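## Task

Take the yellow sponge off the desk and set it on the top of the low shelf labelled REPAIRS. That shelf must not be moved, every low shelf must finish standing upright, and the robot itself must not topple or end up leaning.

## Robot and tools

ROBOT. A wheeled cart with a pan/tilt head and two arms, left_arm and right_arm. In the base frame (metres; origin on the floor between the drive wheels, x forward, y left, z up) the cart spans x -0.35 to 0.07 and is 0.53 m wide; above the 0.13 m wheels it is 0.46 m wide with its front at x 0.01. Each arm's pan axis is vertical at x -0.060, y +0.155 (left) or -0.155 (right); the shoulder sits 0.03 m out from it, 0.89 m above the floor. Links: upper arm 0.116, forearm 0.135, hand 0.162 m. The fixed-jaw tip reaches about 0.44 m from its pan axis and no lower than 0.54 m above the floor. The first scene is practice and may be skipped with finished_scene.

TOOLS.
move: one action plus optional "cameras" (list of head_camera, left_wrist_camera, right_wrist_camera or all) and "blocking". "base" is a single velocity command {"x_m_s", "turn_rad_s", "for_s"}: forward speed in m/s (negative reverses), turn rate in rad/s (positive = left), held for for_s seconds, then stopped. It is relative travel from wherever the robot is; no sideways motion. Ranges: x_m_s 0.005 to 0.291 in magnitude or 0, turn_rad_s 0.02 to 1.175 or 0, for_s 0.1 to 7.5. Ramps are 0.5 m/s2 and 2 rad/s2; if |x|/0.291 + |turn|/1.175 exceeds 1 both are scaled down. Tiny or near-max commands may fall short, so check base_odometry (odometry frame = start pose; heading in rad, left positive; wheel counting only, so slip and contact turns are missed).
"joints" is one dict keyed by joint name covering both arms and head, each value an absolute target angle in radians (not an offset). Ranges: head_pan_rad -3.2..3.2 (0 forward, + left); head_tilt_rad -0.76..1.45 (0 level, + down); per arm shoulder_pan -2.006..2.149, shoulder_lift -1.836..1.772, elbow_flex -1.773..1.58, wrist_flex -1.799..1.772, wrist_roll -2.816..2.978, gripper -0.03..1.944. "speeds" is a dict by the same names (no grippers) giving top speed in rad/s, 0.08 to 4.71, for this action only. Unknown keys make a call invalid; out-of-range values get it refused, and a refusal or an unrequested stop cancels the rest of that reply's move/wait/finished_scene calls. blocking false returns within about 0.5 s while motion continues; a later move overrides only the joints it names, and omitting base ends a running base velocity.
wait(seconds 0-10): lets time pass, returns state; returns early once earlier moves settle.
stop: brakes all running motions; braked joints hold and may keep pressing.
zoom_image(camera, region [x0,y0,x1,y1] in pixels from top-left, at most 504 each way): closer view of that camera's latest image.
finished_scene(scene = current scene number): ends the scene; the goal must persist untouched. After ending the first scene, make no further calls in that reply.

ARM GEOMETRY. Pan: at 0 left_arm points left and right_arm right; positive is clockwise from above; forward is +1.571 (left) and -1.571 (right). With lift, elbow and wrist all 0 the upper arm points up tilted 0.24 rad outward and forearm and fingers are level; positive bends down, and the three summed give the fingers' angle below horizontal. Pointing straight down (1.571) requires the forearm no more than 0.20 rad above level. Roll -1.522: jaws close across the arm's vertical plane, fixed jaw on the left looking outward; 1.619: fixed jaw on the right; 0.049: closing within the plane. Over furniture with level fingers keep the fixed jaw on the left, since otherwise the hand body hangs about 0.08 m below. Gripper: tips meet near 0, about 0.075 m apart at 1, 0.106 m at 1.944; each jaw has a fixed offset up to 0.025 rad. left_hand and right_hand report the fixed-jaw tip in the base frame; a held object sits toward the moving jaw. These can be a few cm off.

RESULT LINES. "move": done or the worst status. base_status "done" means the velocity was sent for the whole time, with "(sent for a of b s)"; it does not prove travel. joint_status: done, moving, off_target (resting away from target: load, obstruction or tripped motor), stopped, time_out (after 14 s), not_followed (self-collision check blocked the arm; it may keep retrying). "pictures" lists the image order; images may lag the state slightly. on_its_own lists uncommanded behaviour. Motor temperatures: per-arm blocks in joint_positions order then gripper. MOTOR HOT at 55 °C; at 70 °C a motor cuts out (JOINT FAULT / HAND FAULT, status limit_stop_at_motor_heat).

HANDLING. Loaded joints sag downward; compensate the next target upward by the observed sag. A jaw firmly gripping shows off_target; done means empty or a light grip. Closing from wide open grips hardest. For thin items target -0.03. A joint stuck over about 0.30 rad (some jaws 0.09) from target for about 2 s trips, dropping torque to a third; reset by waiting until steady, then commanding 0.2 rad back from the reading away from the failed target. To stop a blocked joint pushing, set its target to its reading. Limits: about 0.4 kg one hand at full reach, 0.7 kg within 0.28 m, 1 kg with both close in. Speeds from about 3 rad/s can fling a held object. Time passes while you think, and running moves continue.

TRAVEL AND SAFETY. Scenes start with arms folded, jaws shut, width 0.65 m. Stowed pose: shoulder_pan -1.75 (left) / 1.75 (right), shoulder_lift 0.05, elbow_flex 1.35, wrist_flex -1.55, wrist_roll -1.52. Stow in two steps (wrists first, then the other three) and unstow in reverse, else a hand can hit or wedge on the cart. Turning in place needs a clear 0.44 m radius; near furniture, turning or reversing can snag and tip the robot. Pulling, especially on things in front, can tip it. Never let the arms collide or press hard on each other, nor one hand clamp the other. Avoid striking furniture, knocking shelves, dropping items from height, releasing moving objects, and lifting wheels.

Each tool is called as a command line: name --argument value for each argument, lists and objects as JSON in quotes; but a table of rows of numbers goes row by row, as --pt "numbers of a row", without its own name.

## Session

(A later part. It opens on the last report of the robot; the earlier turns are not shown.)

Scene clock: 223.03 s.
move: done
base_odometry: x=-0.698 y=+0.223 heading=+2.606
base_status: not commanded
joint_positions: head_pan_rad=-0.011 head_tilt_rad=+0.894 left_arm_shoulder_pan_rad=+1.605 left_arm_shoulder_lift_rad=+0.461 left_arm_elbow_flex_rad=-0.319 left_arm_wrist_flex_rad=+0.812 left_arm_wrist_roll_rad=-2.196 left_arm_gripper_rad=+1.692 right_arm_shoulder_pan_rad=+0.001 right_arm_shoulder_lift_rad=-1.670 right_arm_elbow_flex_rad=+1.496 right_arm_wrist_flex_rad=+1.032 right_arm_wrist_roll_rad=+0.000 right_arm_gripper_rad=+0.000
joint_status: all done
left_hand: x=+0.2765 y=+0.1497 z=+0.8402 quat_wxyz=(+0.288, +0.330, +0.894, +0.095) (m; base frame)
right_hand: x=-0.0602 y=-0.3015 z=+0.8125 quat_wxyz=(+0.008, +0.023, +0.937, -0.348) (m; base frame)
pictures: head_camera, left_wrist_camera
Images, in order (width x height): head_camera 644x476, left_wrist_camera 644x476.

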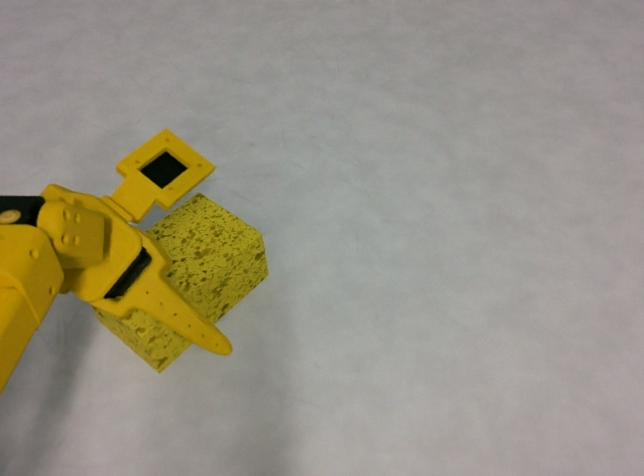

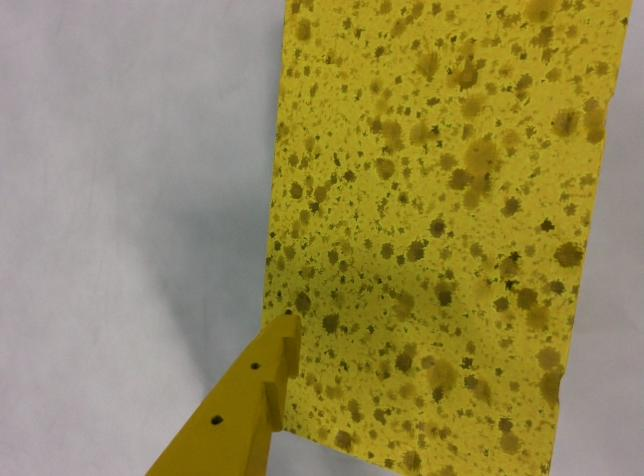

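move --joints '{"left_arm_shoulder_pan_rad": 1.555, "left_arm_elbow_flex_rad": -0.36}'

move --joints '{"left_arm_shoulder_lift_rad": 0.5, "left_arm_elbow_flex_rad": -0.26, "left_arm_wrist_flex_rad": 0.76}' --speeds '{"left_arm_shoulder_lift_rad": 0.3, "left_arm_elbow_flex_rad": 0.3}' --cameras '["head_camera","left_wrist_camera"]'

Scene clock: 230.43 s.
move: done
base_odometry: x=-0.698 y=+0.223 heading=+2.606
base_status: not commanded
joint_positions: head_pan_rad=-0.011 head_tilt_rad=+0.894 left_arm_shoulder_pan_rad=+1.559 left_arm_shoulder_lift_rad=+0.461 left_arm_elbow_flex_rad=-0.323 left_arm_wrist_flex_rad=+0.810 left_arm_wrist_roll_rad=-2.196 left_arm_gripper_rad=+1.692 right_arm_shoulder_pan_rad=+0.001 right_arm_shoulder_lift_rad=-1.670 right_arm_elbow_flex_rad=+1.496 right_arm_wrist_flex_rad=+1.032 right_arm_wrist_roll_rad=+0.000 right_arm_gripper_rad=+0.000
joint_status: all done
left_hand: x=+0.2773 y=+0.1652 z=+0.8414 quat_wxyz=(+0.289, +0.309, +0.900, +0.103) (m; base frame)
right_hand: x=-0.0602 y=-0.3015 z=+0.8125 quat_wxyz=(+0.008, +0.023, +0.937, -0.348) (m; base frame)
pictures: none

Scene clock: 231.17 s.
move: done
base_odometry: x=-0.698 y=+0.223 heading=+2.606
base_status: not commanded
joint_positions: head_pan_rad=-0.011 head_tilt_rad=+0.894 left_arm_shoulder_pan_rad=+1.560 left_arm_shoulder_lift_rad=+0.510 left_arm_elbow_flex_rad=-0.277 left_arm_wrist_flex_rad=+0.760 left_arm_wrist_roll_rad=-2.205 left_arm_gripper_rad=+1.692 right_arm_shoulder_pan_rad=+0.003 right_arm_shoulder_lift_rad=-1.670 right_arm_elbow_flex_rad=+1.496 right_arm_wrist_flex_rad=+1.032 right_arm_wrist_roll_rad=+0.000 right_arm_gripper_rad=+0.000
joint_status: all done
left_hand: x=+0.2739 y=+0.1646 z=+0.8207 quat_wxyz=(+0.268, +0.316, +0.905, +0.097) (m; base frame)
right_hand: x=-0.0604 y=-0.3015 z=+0.8125 quat_wxyz=(+0.008, +0.024, +0.937, -0.348) (m; base frame)
pictures: head_camera, left_wrist_camera
Images, in order (width x height): head_camera 644x476, left_wrist_camera 644x476.

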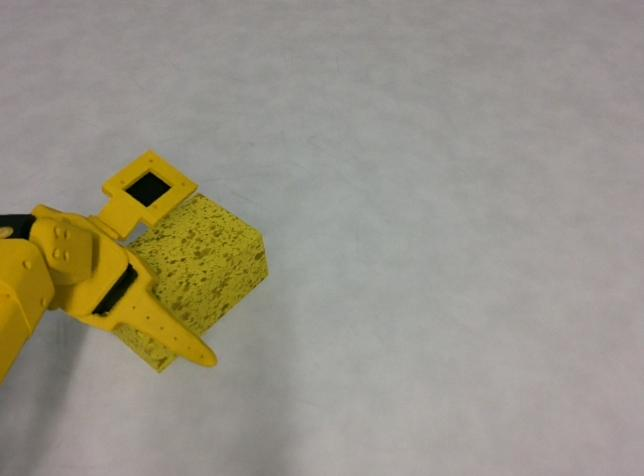

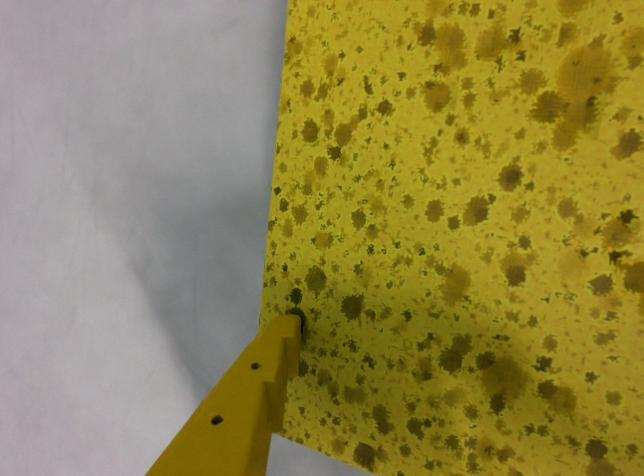

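move --joints '{"left_arm_shoulder_lift_rad": 0.46, "left_arm_elbow_flex_rad": -0.36, "left_arm_wrist_flex_rad": 0.76}'

move --joints '{"left_arm_shoulder_pan_rad": 1.475, "left_arm_wrist_roll_rad": -2.25}'

move --joints '{"left_arm_shoulder_lift_rad": 0.53, "left_arm_elbow_flex_rad": -0.26, "left_arm_wrist_flex_rad": 0.74}' --speeds '{"left_arm_shoulder_lift_rad": 0.3, "left_arm_elbow_flex_rad": 0.3}' --cameras '["head_camera","left_wrist_camera"]'

Scene clock: 239.23 s.
move: done
base_odometry: x=-0.698 y=+0.223 heading=+2.606
base_status: not commanded
joint_positions: head_pan_rad=-0.011 head_tilt_rad=+0.894 left_arm_shoulder_pan_rad=+1.560 left_arm_shoulder_lift_rad=+0.505 left_arm_elbow_flex_rad=-0.325 left_arm_wrist_flex_rad=+0.770 left_arm_wrist_roll_rad=-2.205 left_arm_gripper_rad=+1.692 right_arm_shoulder_pan_rad=+0.003 right_arm_shoulder_lift_rad=-1.670 right_arm_elbow_flex_rad=+1.496 right_arm_wrist_flex_rad=+1.032 right_arm_wrist_roll_rad=+0.000 right_arm_gripper_rad=+0.000
joint_status: all done
left_hand: x=+0.2801 y=+0.1647 z=+0.8320 quat_wxyz=(+0.287, +0.314, +0.899, +0.104) (m; base frame)
right_hand: x=-0.0604 y=-0.3015 z=+0.8125 quat_wxyz=(+0.008, +0.024, +0.937, -0.348) (m; base frame)
pictures: none

Scene clock: 240.17 s.
move: done
base_odometry: x=-0.698 y=+0.223 heading=+2.606
base_status: not commanded
joint_positions: head_pan_rad=-0.011 head_tilt_rad=+0.894 left_arm_shoulder_pan_rad=+1.477 left_arm_shoulder_lift_rad=+0.505 left_arm_elbow_flex_rad=-0.326 left_arm_wrist_flex_rad=+0.770 left_arm_wrist_roll_rad=-2.245 left_arm_gripper_rad=+1.692 right_arm_shoulder_pan_rad=+0.003 right_arm_shoulder_lift_rad=-1.670 right_arm_elbow_flex_rad=+1.496 right_arm_wrist_flex_rad=+1.032 right_arm_wrist_roll_rad=+0.000 right_arm_gripper_rad=+0.000
joint_status: all done
left_hand: x=+0.2786 y=+0.1927 z=+0.8325 quat_wxyz=(+0.281, +0.295, +0.905, +0.121) (m; base frame)
right_hand: x=-0.0604 y=-0.3015 z=+0.8125 quat_wxyz=(+0.008, +0.024, +0.937, -0.348) (m; base frame)
pictures: none

Scene clock: 240.93 s.
move: done
base_odometry: x=-0.698 y=+0.223 heading=+2.606
base_status: not commanded
joint_positions: head_pan_rad=-0.011 head_tilt_rad=+0.894 left_arm_shoulder_pan_rad=+1.477 left_arm_shoulder_lift_rad=+0.541 left_arm_elbow_flex_rad=-0.257 left_arm_wrist_flex_rad=+0.751 left_arm_wrist_roll_rad=-2.245 left_arm_gripper_rad=+1.692 right_arm_shoulder_pan_rad=+0.003 right_arm_shoulder_lift_rad=-1.670 right_arm_elbow_flex_rad=+1.496 right_arm_wrist_flex_rad=+1.032 right_arm_wrist_roll_rad=+0.000 right_arm_gripper_rad=+0.000
joint_status: all done
left_hand: x=+0.2678 y=+0.1916 z=+0.8080 quat_wxyz=(+0.243, +0.298, +0.917, +0.105) (m; base frame)
right_hand: x=-0.0604 y=-0.3015 z=+0.8125 quat_wxyz=(+0.008, +0.024, +0.937, -0.348) (m; base frame)
pictures: head_camera, left_wrist_camera
Images, in order (width x height): head_camera 644x476, left_wrist_camera 644x476.

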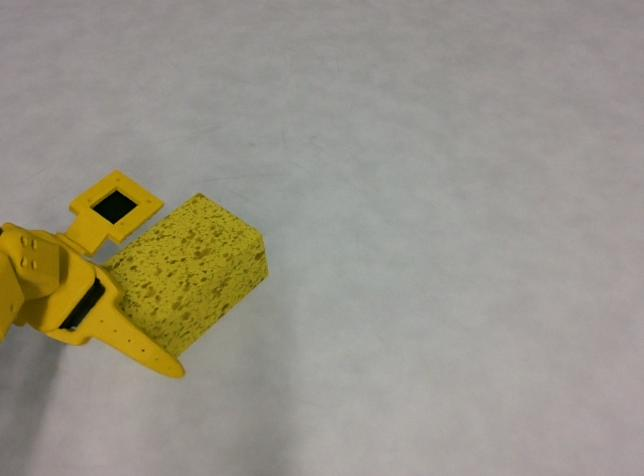

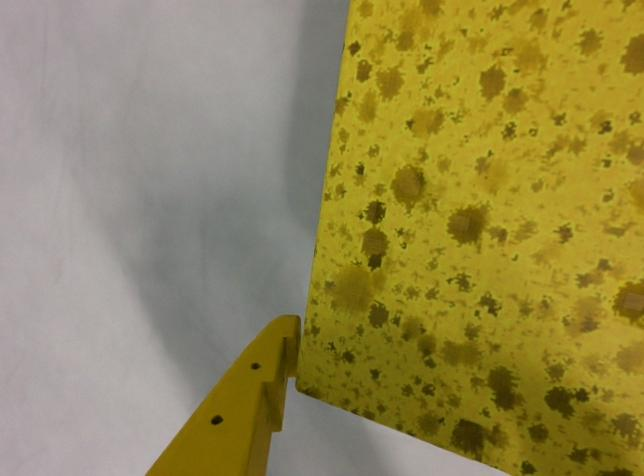

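move --joints '{"left_arm_shoulder_pan_rad": 1.5, "left_arm_shoulder_lift_rad": 0.81, "left_arm_elbow_flex_rad": -0.71, "left_arm_wrist_flex_rad": 0.83}' --speeds '{"left_arm_shoulder_lift_rad": 0.3, "left_arm_elbow_flex_rad": 0.5}' --cameras '["head_camera","left_wrist_camera"]'

Scene clock: 255.10 s.
move: done
base_odometry: x=-0.698 y=+0.223 heading=+2.606
base_status: not commanded
joint_positions: head_pan_rad=-0.011 head_tilt_rad=+0.894 left_arm_shoulder_pan_rad=+1.494 left_arm_shoulder_lift_rad=+0.824 left_arm_elbow_flex_rad=-0.674 left_arm_wrist_flex_rad=+0.826 left_arm_wrist_roll_rad=-2.245 left_arm_gripper_rad=+1.692 right_arm_shoulder_pan_rad=+0.003 right_arm_shoulder_lift_rad=-1.670 right_arm_elbow_flex_rad=+1.496 right_arm_wrist_flex_rad=+1.032 right_arm_wrist_roll_rad=+0.000 right_arm_gripper_rad=+0.000
joint_status: all done
left_hand: x=+0.2989 y=+0.1884 z=+0.8048 quat_wxyz=(+0.270, +0.304, +0.907, +0.114) (m; base frame)
right_hand: x=-0.0604 y=-0.3015 z=+0.8125 quat_wxyz=(+0.008, +0.024, +0.937, -0.348) (m; base frame)
pictures: head_camera, left_wrist_camera
Images, in order (width x height): head_camera 644x476, left_wrist_camera 644x476.

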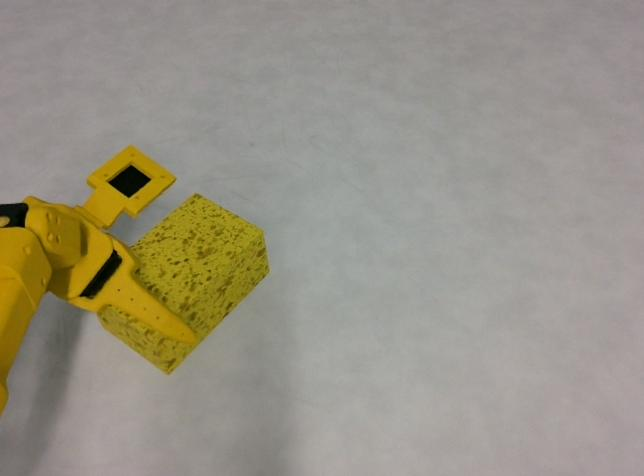

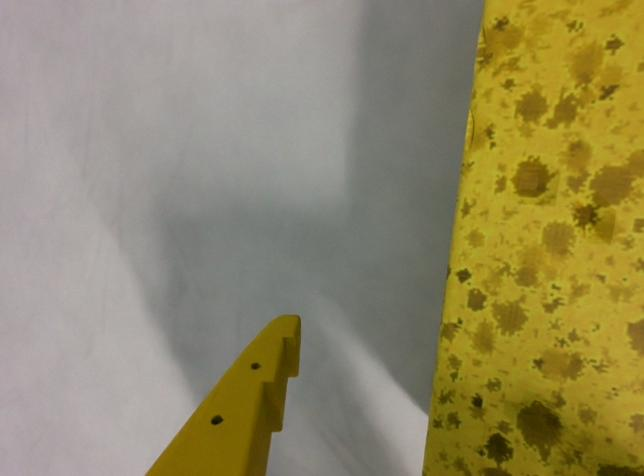

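move --joints '{"left_arm_shoulder_pan_rad": 1.56}'

move --joints '{"left_arm_elbow_flex_rad": -0.62}' --speeds '{"left_arm_elbow_flex_rad": 0.3}' --cameras '["head_camera","left_wrist_camera"]'

Scene clock: 261.20 s.
move: done
base_odometry: x=-0.698 y=+0.223 heading=+2.606
base_status: not commanded
joint_positions: head_pan_rad=-0.011 head_tilt_rad=+0.894 left_arm_shoulder_pan_rad=+1.557 left_arm_shoulder_lift_rad=+0.824 left_arm_elbow_flex_rad=-0.676 left_arm_wrist_flex_rad=+0.826 left_arm_wrist_roll_rad=-2.245 left_arm_gripper_rad=+1.692 right_arm_shoulder_pan_rad=+0.003 right_arm_shoulder_lift_rad=-1.670 right_arm_elbow_flex_rad=+1.496 right_arm_wrist_flex_rad=+1.032 right_arm_wrist_roll_rad=+0.000 right_arm_gripper_rad=+0.000
joint_status: all done
left_hand: x=+0.3005 y=+0.1658 z=+0.8051 quat_wxyz=(+0.274, +0.332, +0.896, +0.106) (m; base frame)
right_hand: x=-0.0604 y=-0.3015 z=+0.8125 quat_wxyz=(+0.008, +0.024, +0.937, -0.348) (m; base frame)
pictures: none

Scene clock: 261.93 s.
move: done
base_odometry: x=-0.698 y=+0.223 heading=+2.606
base_status: not commanded
joint_positions: head_pan_rad=-0.011 head_tilt_rad=+0.894 left_arm_shoulder_pan_rad=+1.554 left_arm_shoulder_lift_rad=+0.824 left_arm_elbow_flex_rad=-0.618 left_arm_wrist_flex_rad=+0.826 left_arm_wrist_roll_rad=-2.245 left_arm_gripper_rad=+1.692 right_arm_shoulder_pan_rad=+0.003 right_arm_shoulder_lift_rad=-1.670 right_arm_elbow_flex_rad=+1.496 right_arm_wrist_flex_rad=+1.032 right_arm_wrist_roll_rad=+0.000 right_arm_gripper_rad=+0.000
joint_status: all done
left_hand: x=+0.2917 y=+0.1668 z=+0.7921 quat_wxyz=(+0.248, +0.333, +0.905, +0.096) (m; base frame)
right_hand: x=-0.0604 y=-0.3015 z=+0.8125 quat_wxyz=(+0.008, +0.024, +0.937, -0.348) (m; base frame)
pictures: head_camera, left_wrist_camera
Images, in order (width x height): head_camera 644x476, left_wrist_camera 644x476.

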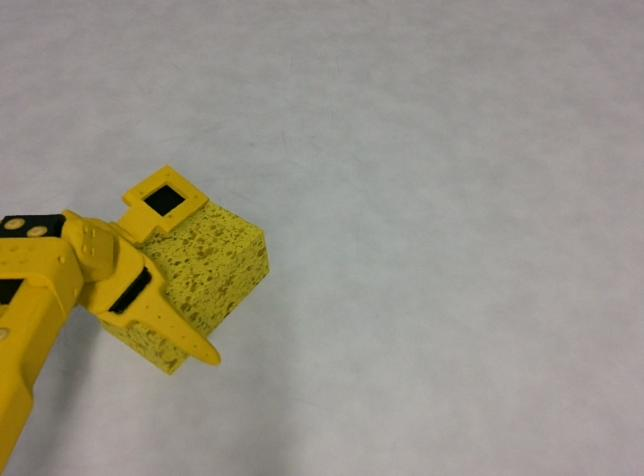

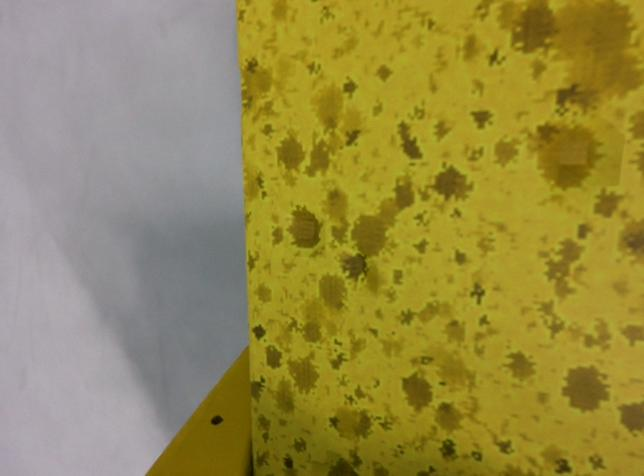

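move --joints '{"left_arm_gripper_rad": 0.55}' --cameras '["head_camera","left_wrist_camera"]'

Scene clock: 266.67 s.
move: off_target
base_odometry: x=-0.698 y=+0.223 heading=+2.606
base_status: not commanded
joint_positions: head_pan_rad=-0.011 head_tilt_rad=+0.894 left_arm_shoulder_pan_rad=+1.563 left_arm_shoulder_lift_rad=+0.795 left_arm_elbow_flex_rad=-0.627 left_arm_wrist_flex_rad=+0.829 left_arm_wrist_roll_rad=-2.245 left_arm_gripper_rad=+1.000 right_arm_shoulder_pan_rad=+0.003 right_arm_shoulder_lift_rad=-1.670 right_arm_elbow_flex_rad=+1.496 right_arm_wrist_flex_rad=+1.032 right_arm_wrist_roll_rad=+0.000 right_arm_gripper_rad=+0.000
joint_status: left_arm_gripper_rad off_target (ended at +1.000, target +0.550)
left_hand: x=+0.2956 y=+0.1636 z=+0.8033 quat_wxyz=(+0.264, +0.336, +0.898, +0.101) (m; base frame)
right_hand: x=-0.0604 y=-0.3015 z=+0.8125 quat_wxyz=(+0.008, +0.024, +0.937, -0.348) (m; base frame)
pictures: head_camera, left_wrist_camera
Images, in order (width x height): head_camera 644x476, left_wrist_camera 644x476.

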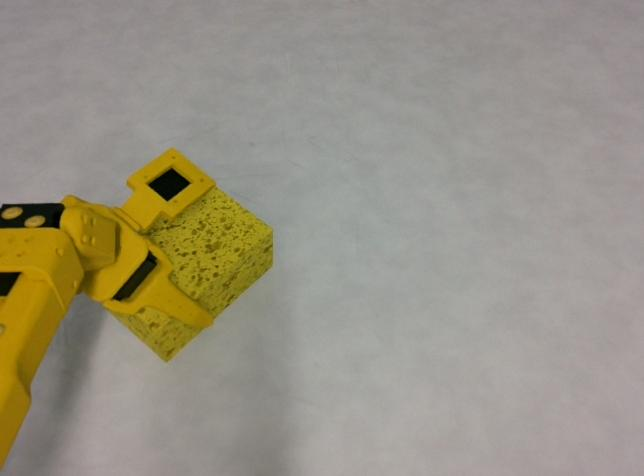

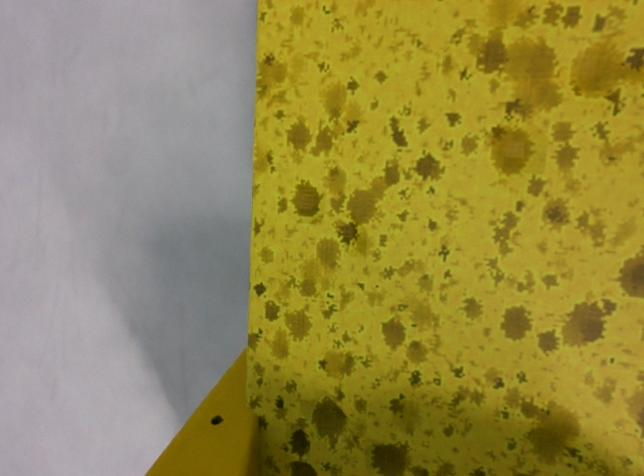

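move --joints '{"left_arm_gripper_rad": 0.85, "left_arm_shoulder_lift_rad": 0.2}' --speeds '{"left_arm_shoulder_lift_rad": 0.8}' --cameras '["head_camera","left_wrist_camera"]'

Scene clock: 273.20 s.
move: off_target
base_odometry: x=-0.698 y=+0.223 heading=+2.606
base_status: not commanded
joint_positions: head_pan_rad=-0.011 head_tilt_rad=+0.894 left_arm_shoulder_pan_rad=+1.560 left_arm_shoulder_lift_rad=+0.264 left_arm_elbow_flex_rad=-0.615 left_arm_wrist_flex_rad=+0.829 left_arm_wrist_roll_rad=-2.253 left_arm_gripper_rad=+1.005 right_arm_shoulder_pan_rad=+0.003 right_arm_shoulder_lift_rad=-1.670 right_arm_elbow_flex_rad=+1.496 right_arm_wrist_flex_rad=+1.032 right_arm_wrist_roll_rad=+0.000 right_arm_gripper_rad=+0.000
joint_status: left_arm_gripper_rad off_target (ended at +1.004, target +0.850); the others done
left_hand: x=+0.2965 y=+0.1646 z=+0.9771 quat_wxyz=(+0.484, +0.301, +0.800, +0.188) (m; base frame)
right_hand: x=-0.0604 y=-0.3015 z=+0.8125 quat_wxyz=(+0.008, +0.024, +0.937, -0.348) (m; base frame)
pictures: head_camera, left_wrist_camera
Images, in order (width x height): head_camera 644x476, left_wrist_camera 644x476.

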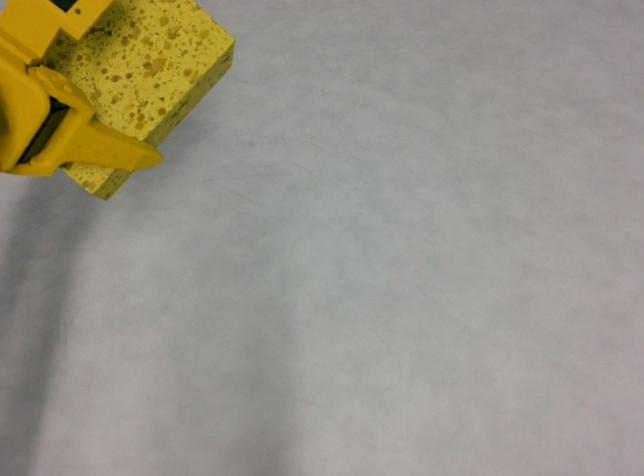

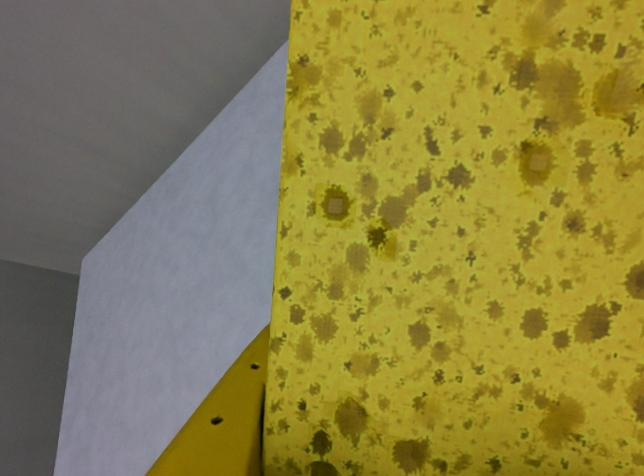

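move --base '{"x_m_s": -0.2, "for_s": 1.0}'

move --base '{"turn_rad_s": -0.4, "for_s": 0.45}'

move --base '{"x_m_s": -0.26, "for_s": 3.5}' --joints '{"head_pan_rad": 1.4, "head_tilt_rad": 0.85}'

move --base '{"turn_rad_s": 0.4, "for_s": 0.45}' --cameras '["head_camera"]'

Scene clock: 294.07 s.
move: done
base_odometry: x=-0.526 y=+0.120 heading=+2.607
base_status: done (sent for 1 of 1 s)
joint_positions: head_pan_rad=-0.011 head_tilt_rad=+0.894 left_arm_shoulder_pan_rad=+1.560 left_arm_shoulder_lift_rad=+0.264 left_arm_elbow_flex_rad=-0.615 left_arm_wrist_flex_rad=+0.829 left_arm_wrist_roll_rad=-2.253 left_arm_gripper_rad=+1.005 right_arm_shoulder_pan_rad=-0.002 right_arm_shoulder_lift_rad=-1.670 right_arm_elbow_flex_rad=+1.496 right_arm_wrist_flex_rad=+1.032 right_arm_wrist_roll_rad=+0.000 right_arm_gripper_rad=+0.000
joint_status: not commanded
left_hand: x=+0.2965 y=+0.1646 z=+0.9771 quat_wxyz=(+0.484, +0.301, +0.800, +0.188) (m; base frame)
right_hand: x=-0.0597 y=-0.3015 z=+0.8125 quat_wxyz=(+0.009, +0.022, +0.937, -0.348) (m; base frame)
pictures: none

Scene clock: 295.33 s.
move: done
base_odometry: x=-0.526 y=+0.120 heading=+2.420
base_status: done (sent for 0.47 of 0.47 s)
joint_positions: head_pan_rad=-0.011 head_tilt_rad=+0.894 left_arm_shoulder_pan_rad=+1.557 left_arm_shoulder_lift_rad=+0.264 left_arm_elbow_flex_rad=-0.615 left_arm_wrist_flex_rad=+0.829 left_arm_wrist_roll_rad=-2.253 left_arm_gripper_rad=+1.005 right_arm_shoulder_pan_rad=+0.001 right_arm_shoulder_lift_rad=-1.670 right_arm_elbow_flex_rad=+1.496 right_arm_wrist_flex_rad=+1.032 right_arm_wrist_roll_rad=+0.000 right_arm_gripper_rad=+0.000
joint_status: not commanded
left_hand: x=+0.2965 y=+0.1657 z=+0.9771 quat_wxyz=(+0.484, +0.300, +0.800, +0.189) (m; base frame)
right_hand: x=-0.0602 y=-0.3015 z=+0.8125 quat_wxyz=(+0.008, +0.023, +0.937, -0.348) (m; base frame)
pictures: none

Scene clock: 300.13 s.
move: done
base_odometry: x=+0.157 y=-0.483 heading=+2.418
base_status: done (sent for 3.5 of 3.5 s)
joint_positions: head_pan_rad=+1.390 head_tilt_rad=+0.864 left_arm_shoulder_pan_rad=+1.557 left_arm_shoulder_lift_rad=+0.263 left_arm_elbow_flex_rad=-0.615 left_arm_wrist_flex_rad=+0.829 left_arm_wrist_roll_rad=-2.253 left_arm_gripper_rad=+1.005 right_arm_shoulder_pan_rad=+0.001 right_arm_shoulder_lift_rad=-1.670 right_arm_elbow_flex_rad=+1.496 right_arm_wrist_flex_rad=+1.032 right_arm_wrist_roll_rad=+0.000 right_arm_gripper_rad=+0.000
joint_status: all done
left_hand: x=+0.2964 y=+0.1657 z=+0.9776 quat_wxyz=(+0.484, +0.300, +0.800, +0.189) (m; base frame)
right_hand: x=-0.0602 y=-0.3015 z=+0.8125 quat_wxyz=(+0.008, +0.023, +0.937, -0.348) (m; base frame)
pictures: none

Scene clock: 301.43 s.
move: done
base_odometry: x=+0.157 y=-0.483 heading=+2.607
base_status: done (sent for 0.47 of 0.47 s)
joint_positions: head_pan_rad=+1.390 head_tilt_rad=+0.864 left_arm_shoulder_pan_rad=+1.559 left_arm_shoulder_lift_rad=+0.263 left_arm_elbow_flex_rad=-0.615 left_arm_wrist_flex_rad=+0.829 left_arm_wrist_roll_rad=-2.253 left_arm_gripper_rad=+1.005 right_arm_shoulder_pan_rad=+0.004 right_arm_shoulder_lift_rad=-1.670 right_arm_elbow_flex_rad=+1.496 right_arm_wrist_flex_rad=+1.032 right_arm_wrist_roll_rad=+0.000 right_arm_gripper_rad=+0.000
joint_status: not commanded
left_hand: x=+0.2964 y=+0.1652 z=+0.9776 quat_wxyz=(+0.485, +0.300, +0.800, +0.189) (m; base frame)
right_hand: x=-0.0606 y=-0.3015 z=+0.8125 quat_wxyz=(+0.008, +0.025, +0.937, -0.348) (m; base frame)
pictures: head_camera
Images, in order (width x height): head_camera 644x476.

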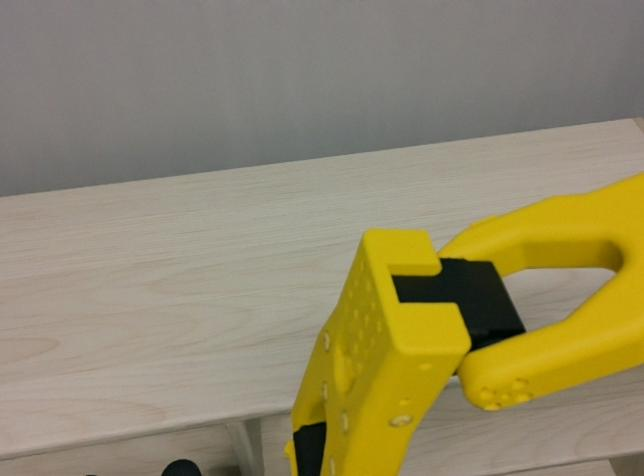

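move --joints '{"left_arm_shoulder_pan_rad": 0.0, "left_arm_shoulder_lift_rad": 0.5, "left_arm_elbow_flex_rad": -0.4, "left_arm_wrist_flex_rad": 1.0}' --speeds '{"left_arm_shoulder_pan_rad": 0.9}'

move --joints '{"left_arm_shoulder_lift_rad": 1.35, "left_arm_elbow_flex_rad": -0.5, "left_arm_wrist_flex_rad": 0.3, "head_tilt_rad": 0.75}' --speeds '{"left_arm_shoulder_lift_rad": 0.7, "left_arm_elbow_flex_rad": 0.7}' --cameras '["head_camera","left_wrist_camera"]'

Scene clock: 329.10 s.
move: done
base_odometry: x=+0.157 y=-0.483 heading=+2.607
base_status: not commanded
joint_positions: head_pan_rad=+1.390 head_tilt_rad=+0.864 left_arm_shoulder_pan_rad=+0.005 left_arm_shoulder_lift_rad=+0.514 left_arm_elbow_flex_rad=-0.394 left_arm_wrist_flex_rad=+0.998 left_arm_wrist_roll_rad=-2.253 left_arm_gripper_rad=+1.005 right_arm_shoulder_pan_rad=+0.001 right_arm_shoulder_lift_rad=-1.670 right_arm_elbow_flex_rad=+1.496 right_arm_wrist_flex_rad=+1.032 right_arm_wrist_roll_rad=+0.000 right_arm_gripper_rad=+0.000
joint_status: all done
left_hand: x=-0.0643 y=+0.4745 z=+0.8250 quat_wxyz=(+0.092, -0.395, +0.891, +0.205) (m; base frame)
right_hand: x=-0.0602 y=-0.3015 z=+0.8125 quat_wxyz=(+0.008, +0.023, +0.937, -0.348) (m; base frame)
pictures: none

Scene clock: 330.87 s.
move: done
base_odometry: x=+0.157 y=-0.483 heading=+2.607
base_status: not commanded
joint_positions: head_pan_rad=+1.390 head_tilt_rad=+0.764 left_arm_shoulder_pan_rad=-0.001 left_arm_shoulder_lift_rad=+1.340 left_arm_elbow_flex_rad=-0.487 left_arm_wrist_flex_rad=+0.307 left_arm_wrist_roll_rad=-2.245 left_arm_gripper_rad=+1.003 right_arm_shoulder_pan_rad=+0.001 right_arm_shoulder_lift_rad=-1.670 right_arm_elbow_flex_rad=+1.496 right_arm_wrist_flex_rad=+1.032 right_arm_wrist_roll_rad=+0.000 right_arm_gripper_rad=+0.000
joint_status: all done
left_hand: x=-0.0663 y=+0.4629 z=+0.6493 quat_wxyz=(+0.084, -0.403, +0.892, +0.186) (m; base frame)
right_hand: x=-0.0602 y=-0.3015 z=+0.8125 quat_wxyz=(+0.008, +0.023, +0.937, -0.348) (m; base frame)
pictures: head_camera, left_wrist_camera
Images, in order (width x height): head_camera 644x476, left_wrist_camera 644x476.

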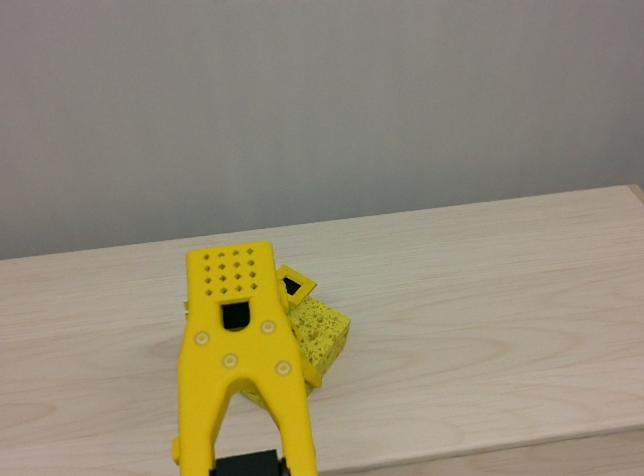

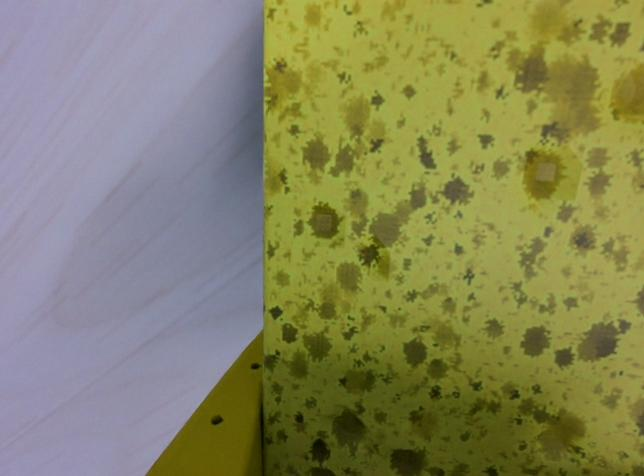

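move --joints '{"left_arm_shoulder_lift_rad": 1.56, "left_arm_elbow_flex_rad": -0.58, "left_arm_wrist_flex_rad": 0.13}' --speeds '{"left_arm_shoulder_lift_rad": 0.3, "left_arm_elbow_flex_rad": 0.3}' --cameras '["head_camera","left_wrist_camera"]'

zoom_image --camera "head_camera" --region '[180, 230, 430, 460]'

Scene clock: 339.17 s.
move: off_target
base_odometry: x=+0.157 y=-0.483 heading=+2.607
base_status: not commanded
joint_positions: head_pan_rad=+1.390 head_tilt_rad=+0.764 left_arm_shoulder_pan_rad=+0.006 left_arm_shoulder_lift_rad=+1.436 left_arm_elbow_flex_rad=-0.587 left_arm_wrist_flex_rad=+0.129 left_arm_wrist_roll_rad=-2.245 left_arm_gripper_rad=+1.003 right_arm_shoulder_pan_rad=+0.001 right_arm_shoulder_lift_rad=-1.670 right_arm_elbow_flex_rad=+1.496 right_arm_wrist_flex_rad=+1.032 right_arm_wrist_roll_rad=+0.000 right_arm_gripper_rad=+0.000
joint_status: left_arm_shoulder_lift_rad off_target (ended at +1.437, target +1.560); the others done
left_hand: x=-0.0638 y=+0.4875 z=+0.6531 quat_wxyz=(+0.121, -0.391, +0.873, +0.266) (m; base frame)
right_hand: x=-0.0602 y=-0.3015 z=+0.8125 quat_wxyz=(+0.008, +0.023, +0.937, -0.348) (m; base frame)
pictures: head_camera, left_wrist_camera
Images, in order (width x height): head_camera 644x476, left_wrist_camera 644x476.

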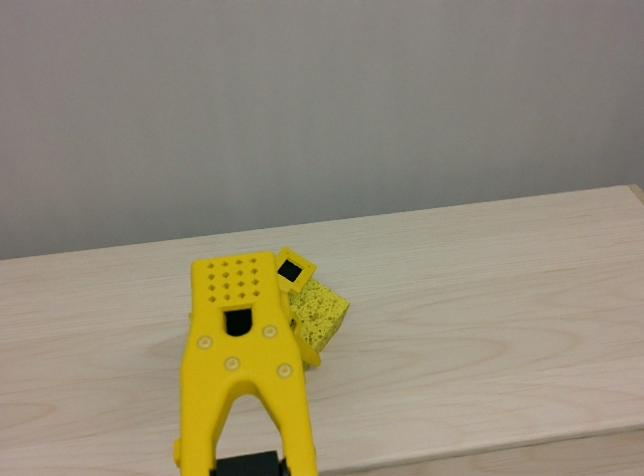

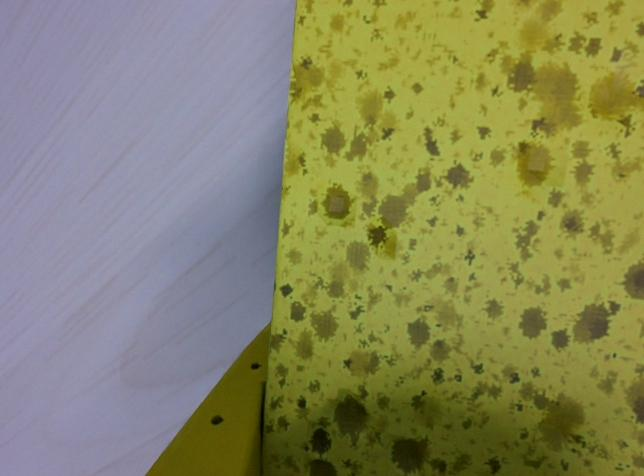

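Scaled by 2.016.

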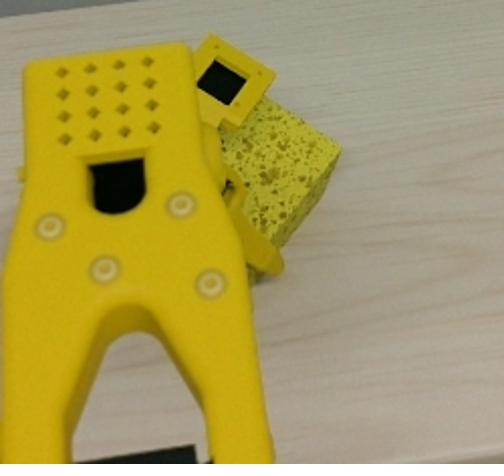

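move --joints '{"left_arm_shoulder_lift_rad": 1.46}'

move --joints '{"left_arm_gripper_rad": 1.15}'

move --joints '{"left_arm_gripper_rad": 1.6}' --cameras '["head_camera","left_wrist_camera"]'

Scene clock: 346.50 s.
move: done
base_odometry: x=+0.157 y=-0.483 heading=+2.607
base_status: not commanded
joint_positions: head_pan_rad=+1.390 head_tilt_rad=+0.764 left_arm_shoulder_pan_rad=+0.006 left_arm_shoulder_lift_rad=+1.432 left_arm_elbow_flex_rad=-0.587 left_arm_wrist_flex_rad=+0.123 left_arm_wrist_roll_rad=-2.245 left_arm_gripper_rad=+1.003 right_arm_shoulder_pan_rad=+0.001 right_arm_shoulder_lift_rad=-1.670 right_arm_elbow_flex_rad=+1.496 right_arm_wrist_flex_rad=+1.032 right_arm_wrist_roll_rad=+0.000 right_arm_gripper_rad=+0.000
joint_status: all done
left_hand: x=-0.0638 y=+0.4894 z=+0.6551 quat_wxyz=(+0.123, -0.390, +0.872, +0.270) (m; base frame)
right_hand: x=-0.0602 y=-0.3015 z=+0.8125 quat_wxyz=(+0.008, +0.023, +0.937, -0.348) (m; base frame)
pictures: none

Scene clock: 347.17 s.
move: done
base_odometry: x=+0.157 y=-0.483 heading=+2.607
base_status: not commanded
joint_positions: head_pan_rad=+1.390 head_tilt_rad=+0.764 left_arm_shoulder_pan_rad=-0.004 left_arm_shoulder_lift_rad=+1.446 left_arm_elbow_flex_rad=-0.590 left_arm_wrist_flex_rad=+0.123 left_arm_wrist_roll_rad=-2.245 left_arm_gripper_rad=+1.146 right_arm_shoulder_pan_rad=+0.001 right_arm_shoulder_lift_rad=-1.670 right_arm_elbow_flex_rad=+1.496 right_arm_wrist_flex_rad=+1.032 right_arm_wrist_roll_rad=+0.000 right_arm_gripper_rad=+0.000
joint_status: all done
left_hand: x=-0.0674 y=+0.4867 z=+0.6515 quat_wxyz=(+0.119, -0.395, +0.871, +0.266) (m; base frame)
right_hand: x=-0.0602 y=-0.3015 z=+0.8125 quat_wxyz=(+0.008, +0.023, +0.937, -0.348) (m; base frame)
pictures: none

Scene clock: 347.93 s.
move: done
base_odometry: x=+0.157 y=-0.483 heading=+2.607
base_status: not commanded
joint_positions: head_pan_rad=+1.390 head_tilt_rad=+0.764 left_arm_shoulder_pan_rad=-0.004 left_arm_shoulder_lift_rad=+1.470 left_arm_elbow_flex_rad=-0.581 left_arm_wrist_flex_rad=+0.134 left_arm_wrist_roll_rad=-2.245 left_arm_gripper_rad=+1.592 right_arm_shoulder_pan_rad=+0.001 right_arm_shoulder_lift_rad=-1.670 right_arm_elbow_flex_rad=+1.496 right_arm_wrist_flex_rad=+1.032 right_arm_wrist_roll_rad=+0.000 right_arm_gripper_rad=+0.000
joint_status: all done
left_hand: x=-0.0673 y=+0.4771 z=+0.6415 quat_wxyz=(+0.111, -0.398, +0.877, +0.247) (m; base frame)
right_hand: x=-0.0602 y=-0.3015 z=+0.8125 quat_wxyz=(+0.008, +0.023, +0.937, -0.348) (m; base frame)
pictures: head_camera, left_wrist_camera
Images, in order (width x height): head_camera 644x476, left_wrist_camera 644x476.

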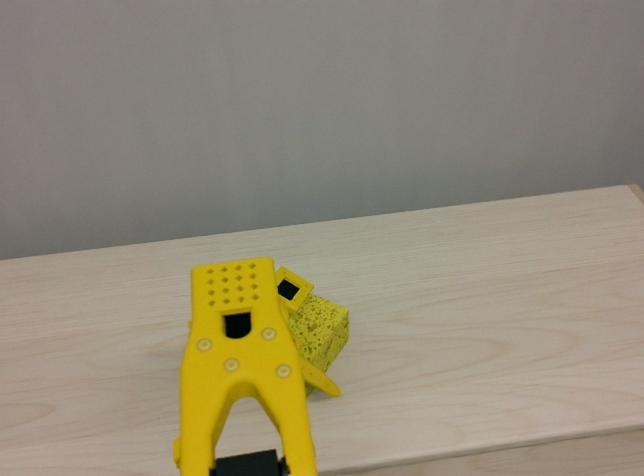

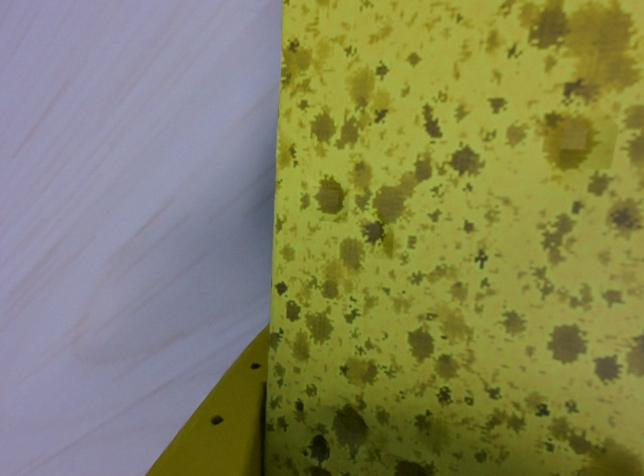

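move --joints '{"left_arm_shoulder_pan_rad": -0.03, "left_arm_shoulder_lift_rad": 0.9}' --speeds '{"left_arm_shoulder_lift_rad": 0.5}' --cameras '["head_camera","left_wrist_camera"]'

Scene clock: 355.70 s.
move: done
base_odometry: x=+0.157 y=-0.483 heading=+2.607
base_status: not commanded
joint_positions: head_pan_rad=+1.390 head_tilt_rad=+0.764 left_arm_shoulder_pan_rad=-0.026 left_arm_shoulder_lift_rad=+0.973 left_arm_elbow_flex_rad=-0.578 left_arm_wrist_flex_rad=+0.134 left_arm_wrist_roll_rad=-2.253 left_arm_gripper_rad=+1.592 right_arm_shoulder_pan_rad=+0.001 right_arm_shoulder_lift_rad=-1.670 right_arm_elbow_flex_rad=+1.496 right_arm_wrist_flex_rad=+1.032 right_arm_wrist_roll_rad=+0.000 right_arm_gripper_rad=+0.000
joint_status: all done
left_hand: x=-0.0764 y=+0.5616 z=+0.8104 quat_wxyz=(+0.197, -0.364, +0.787, +0.457) (m; base frame)
right_hand: x=-0.0602 y=-0.3015 z=+0.8125 quat_wxyz=(+0.008, +0.023, +0.937, -0.348) (m; base frame)
pictures: head_camera, left_wrist_camera
Images, in order (width x height): head_camera 644x476, left_wrist_camera 644x476.

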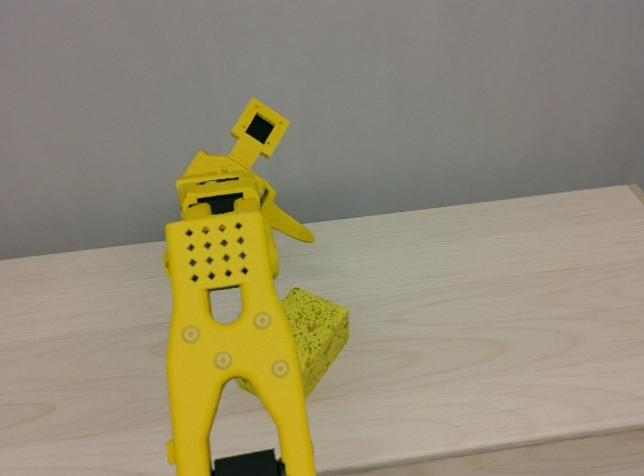

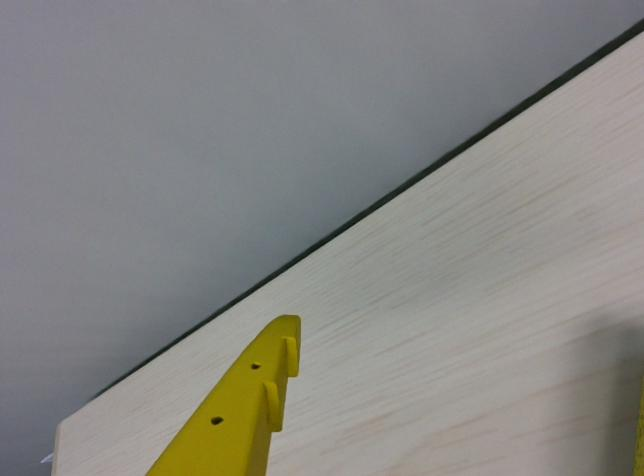

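Placed on the shelf.

finished_scene --scene 2

The scene is finished: the task was done.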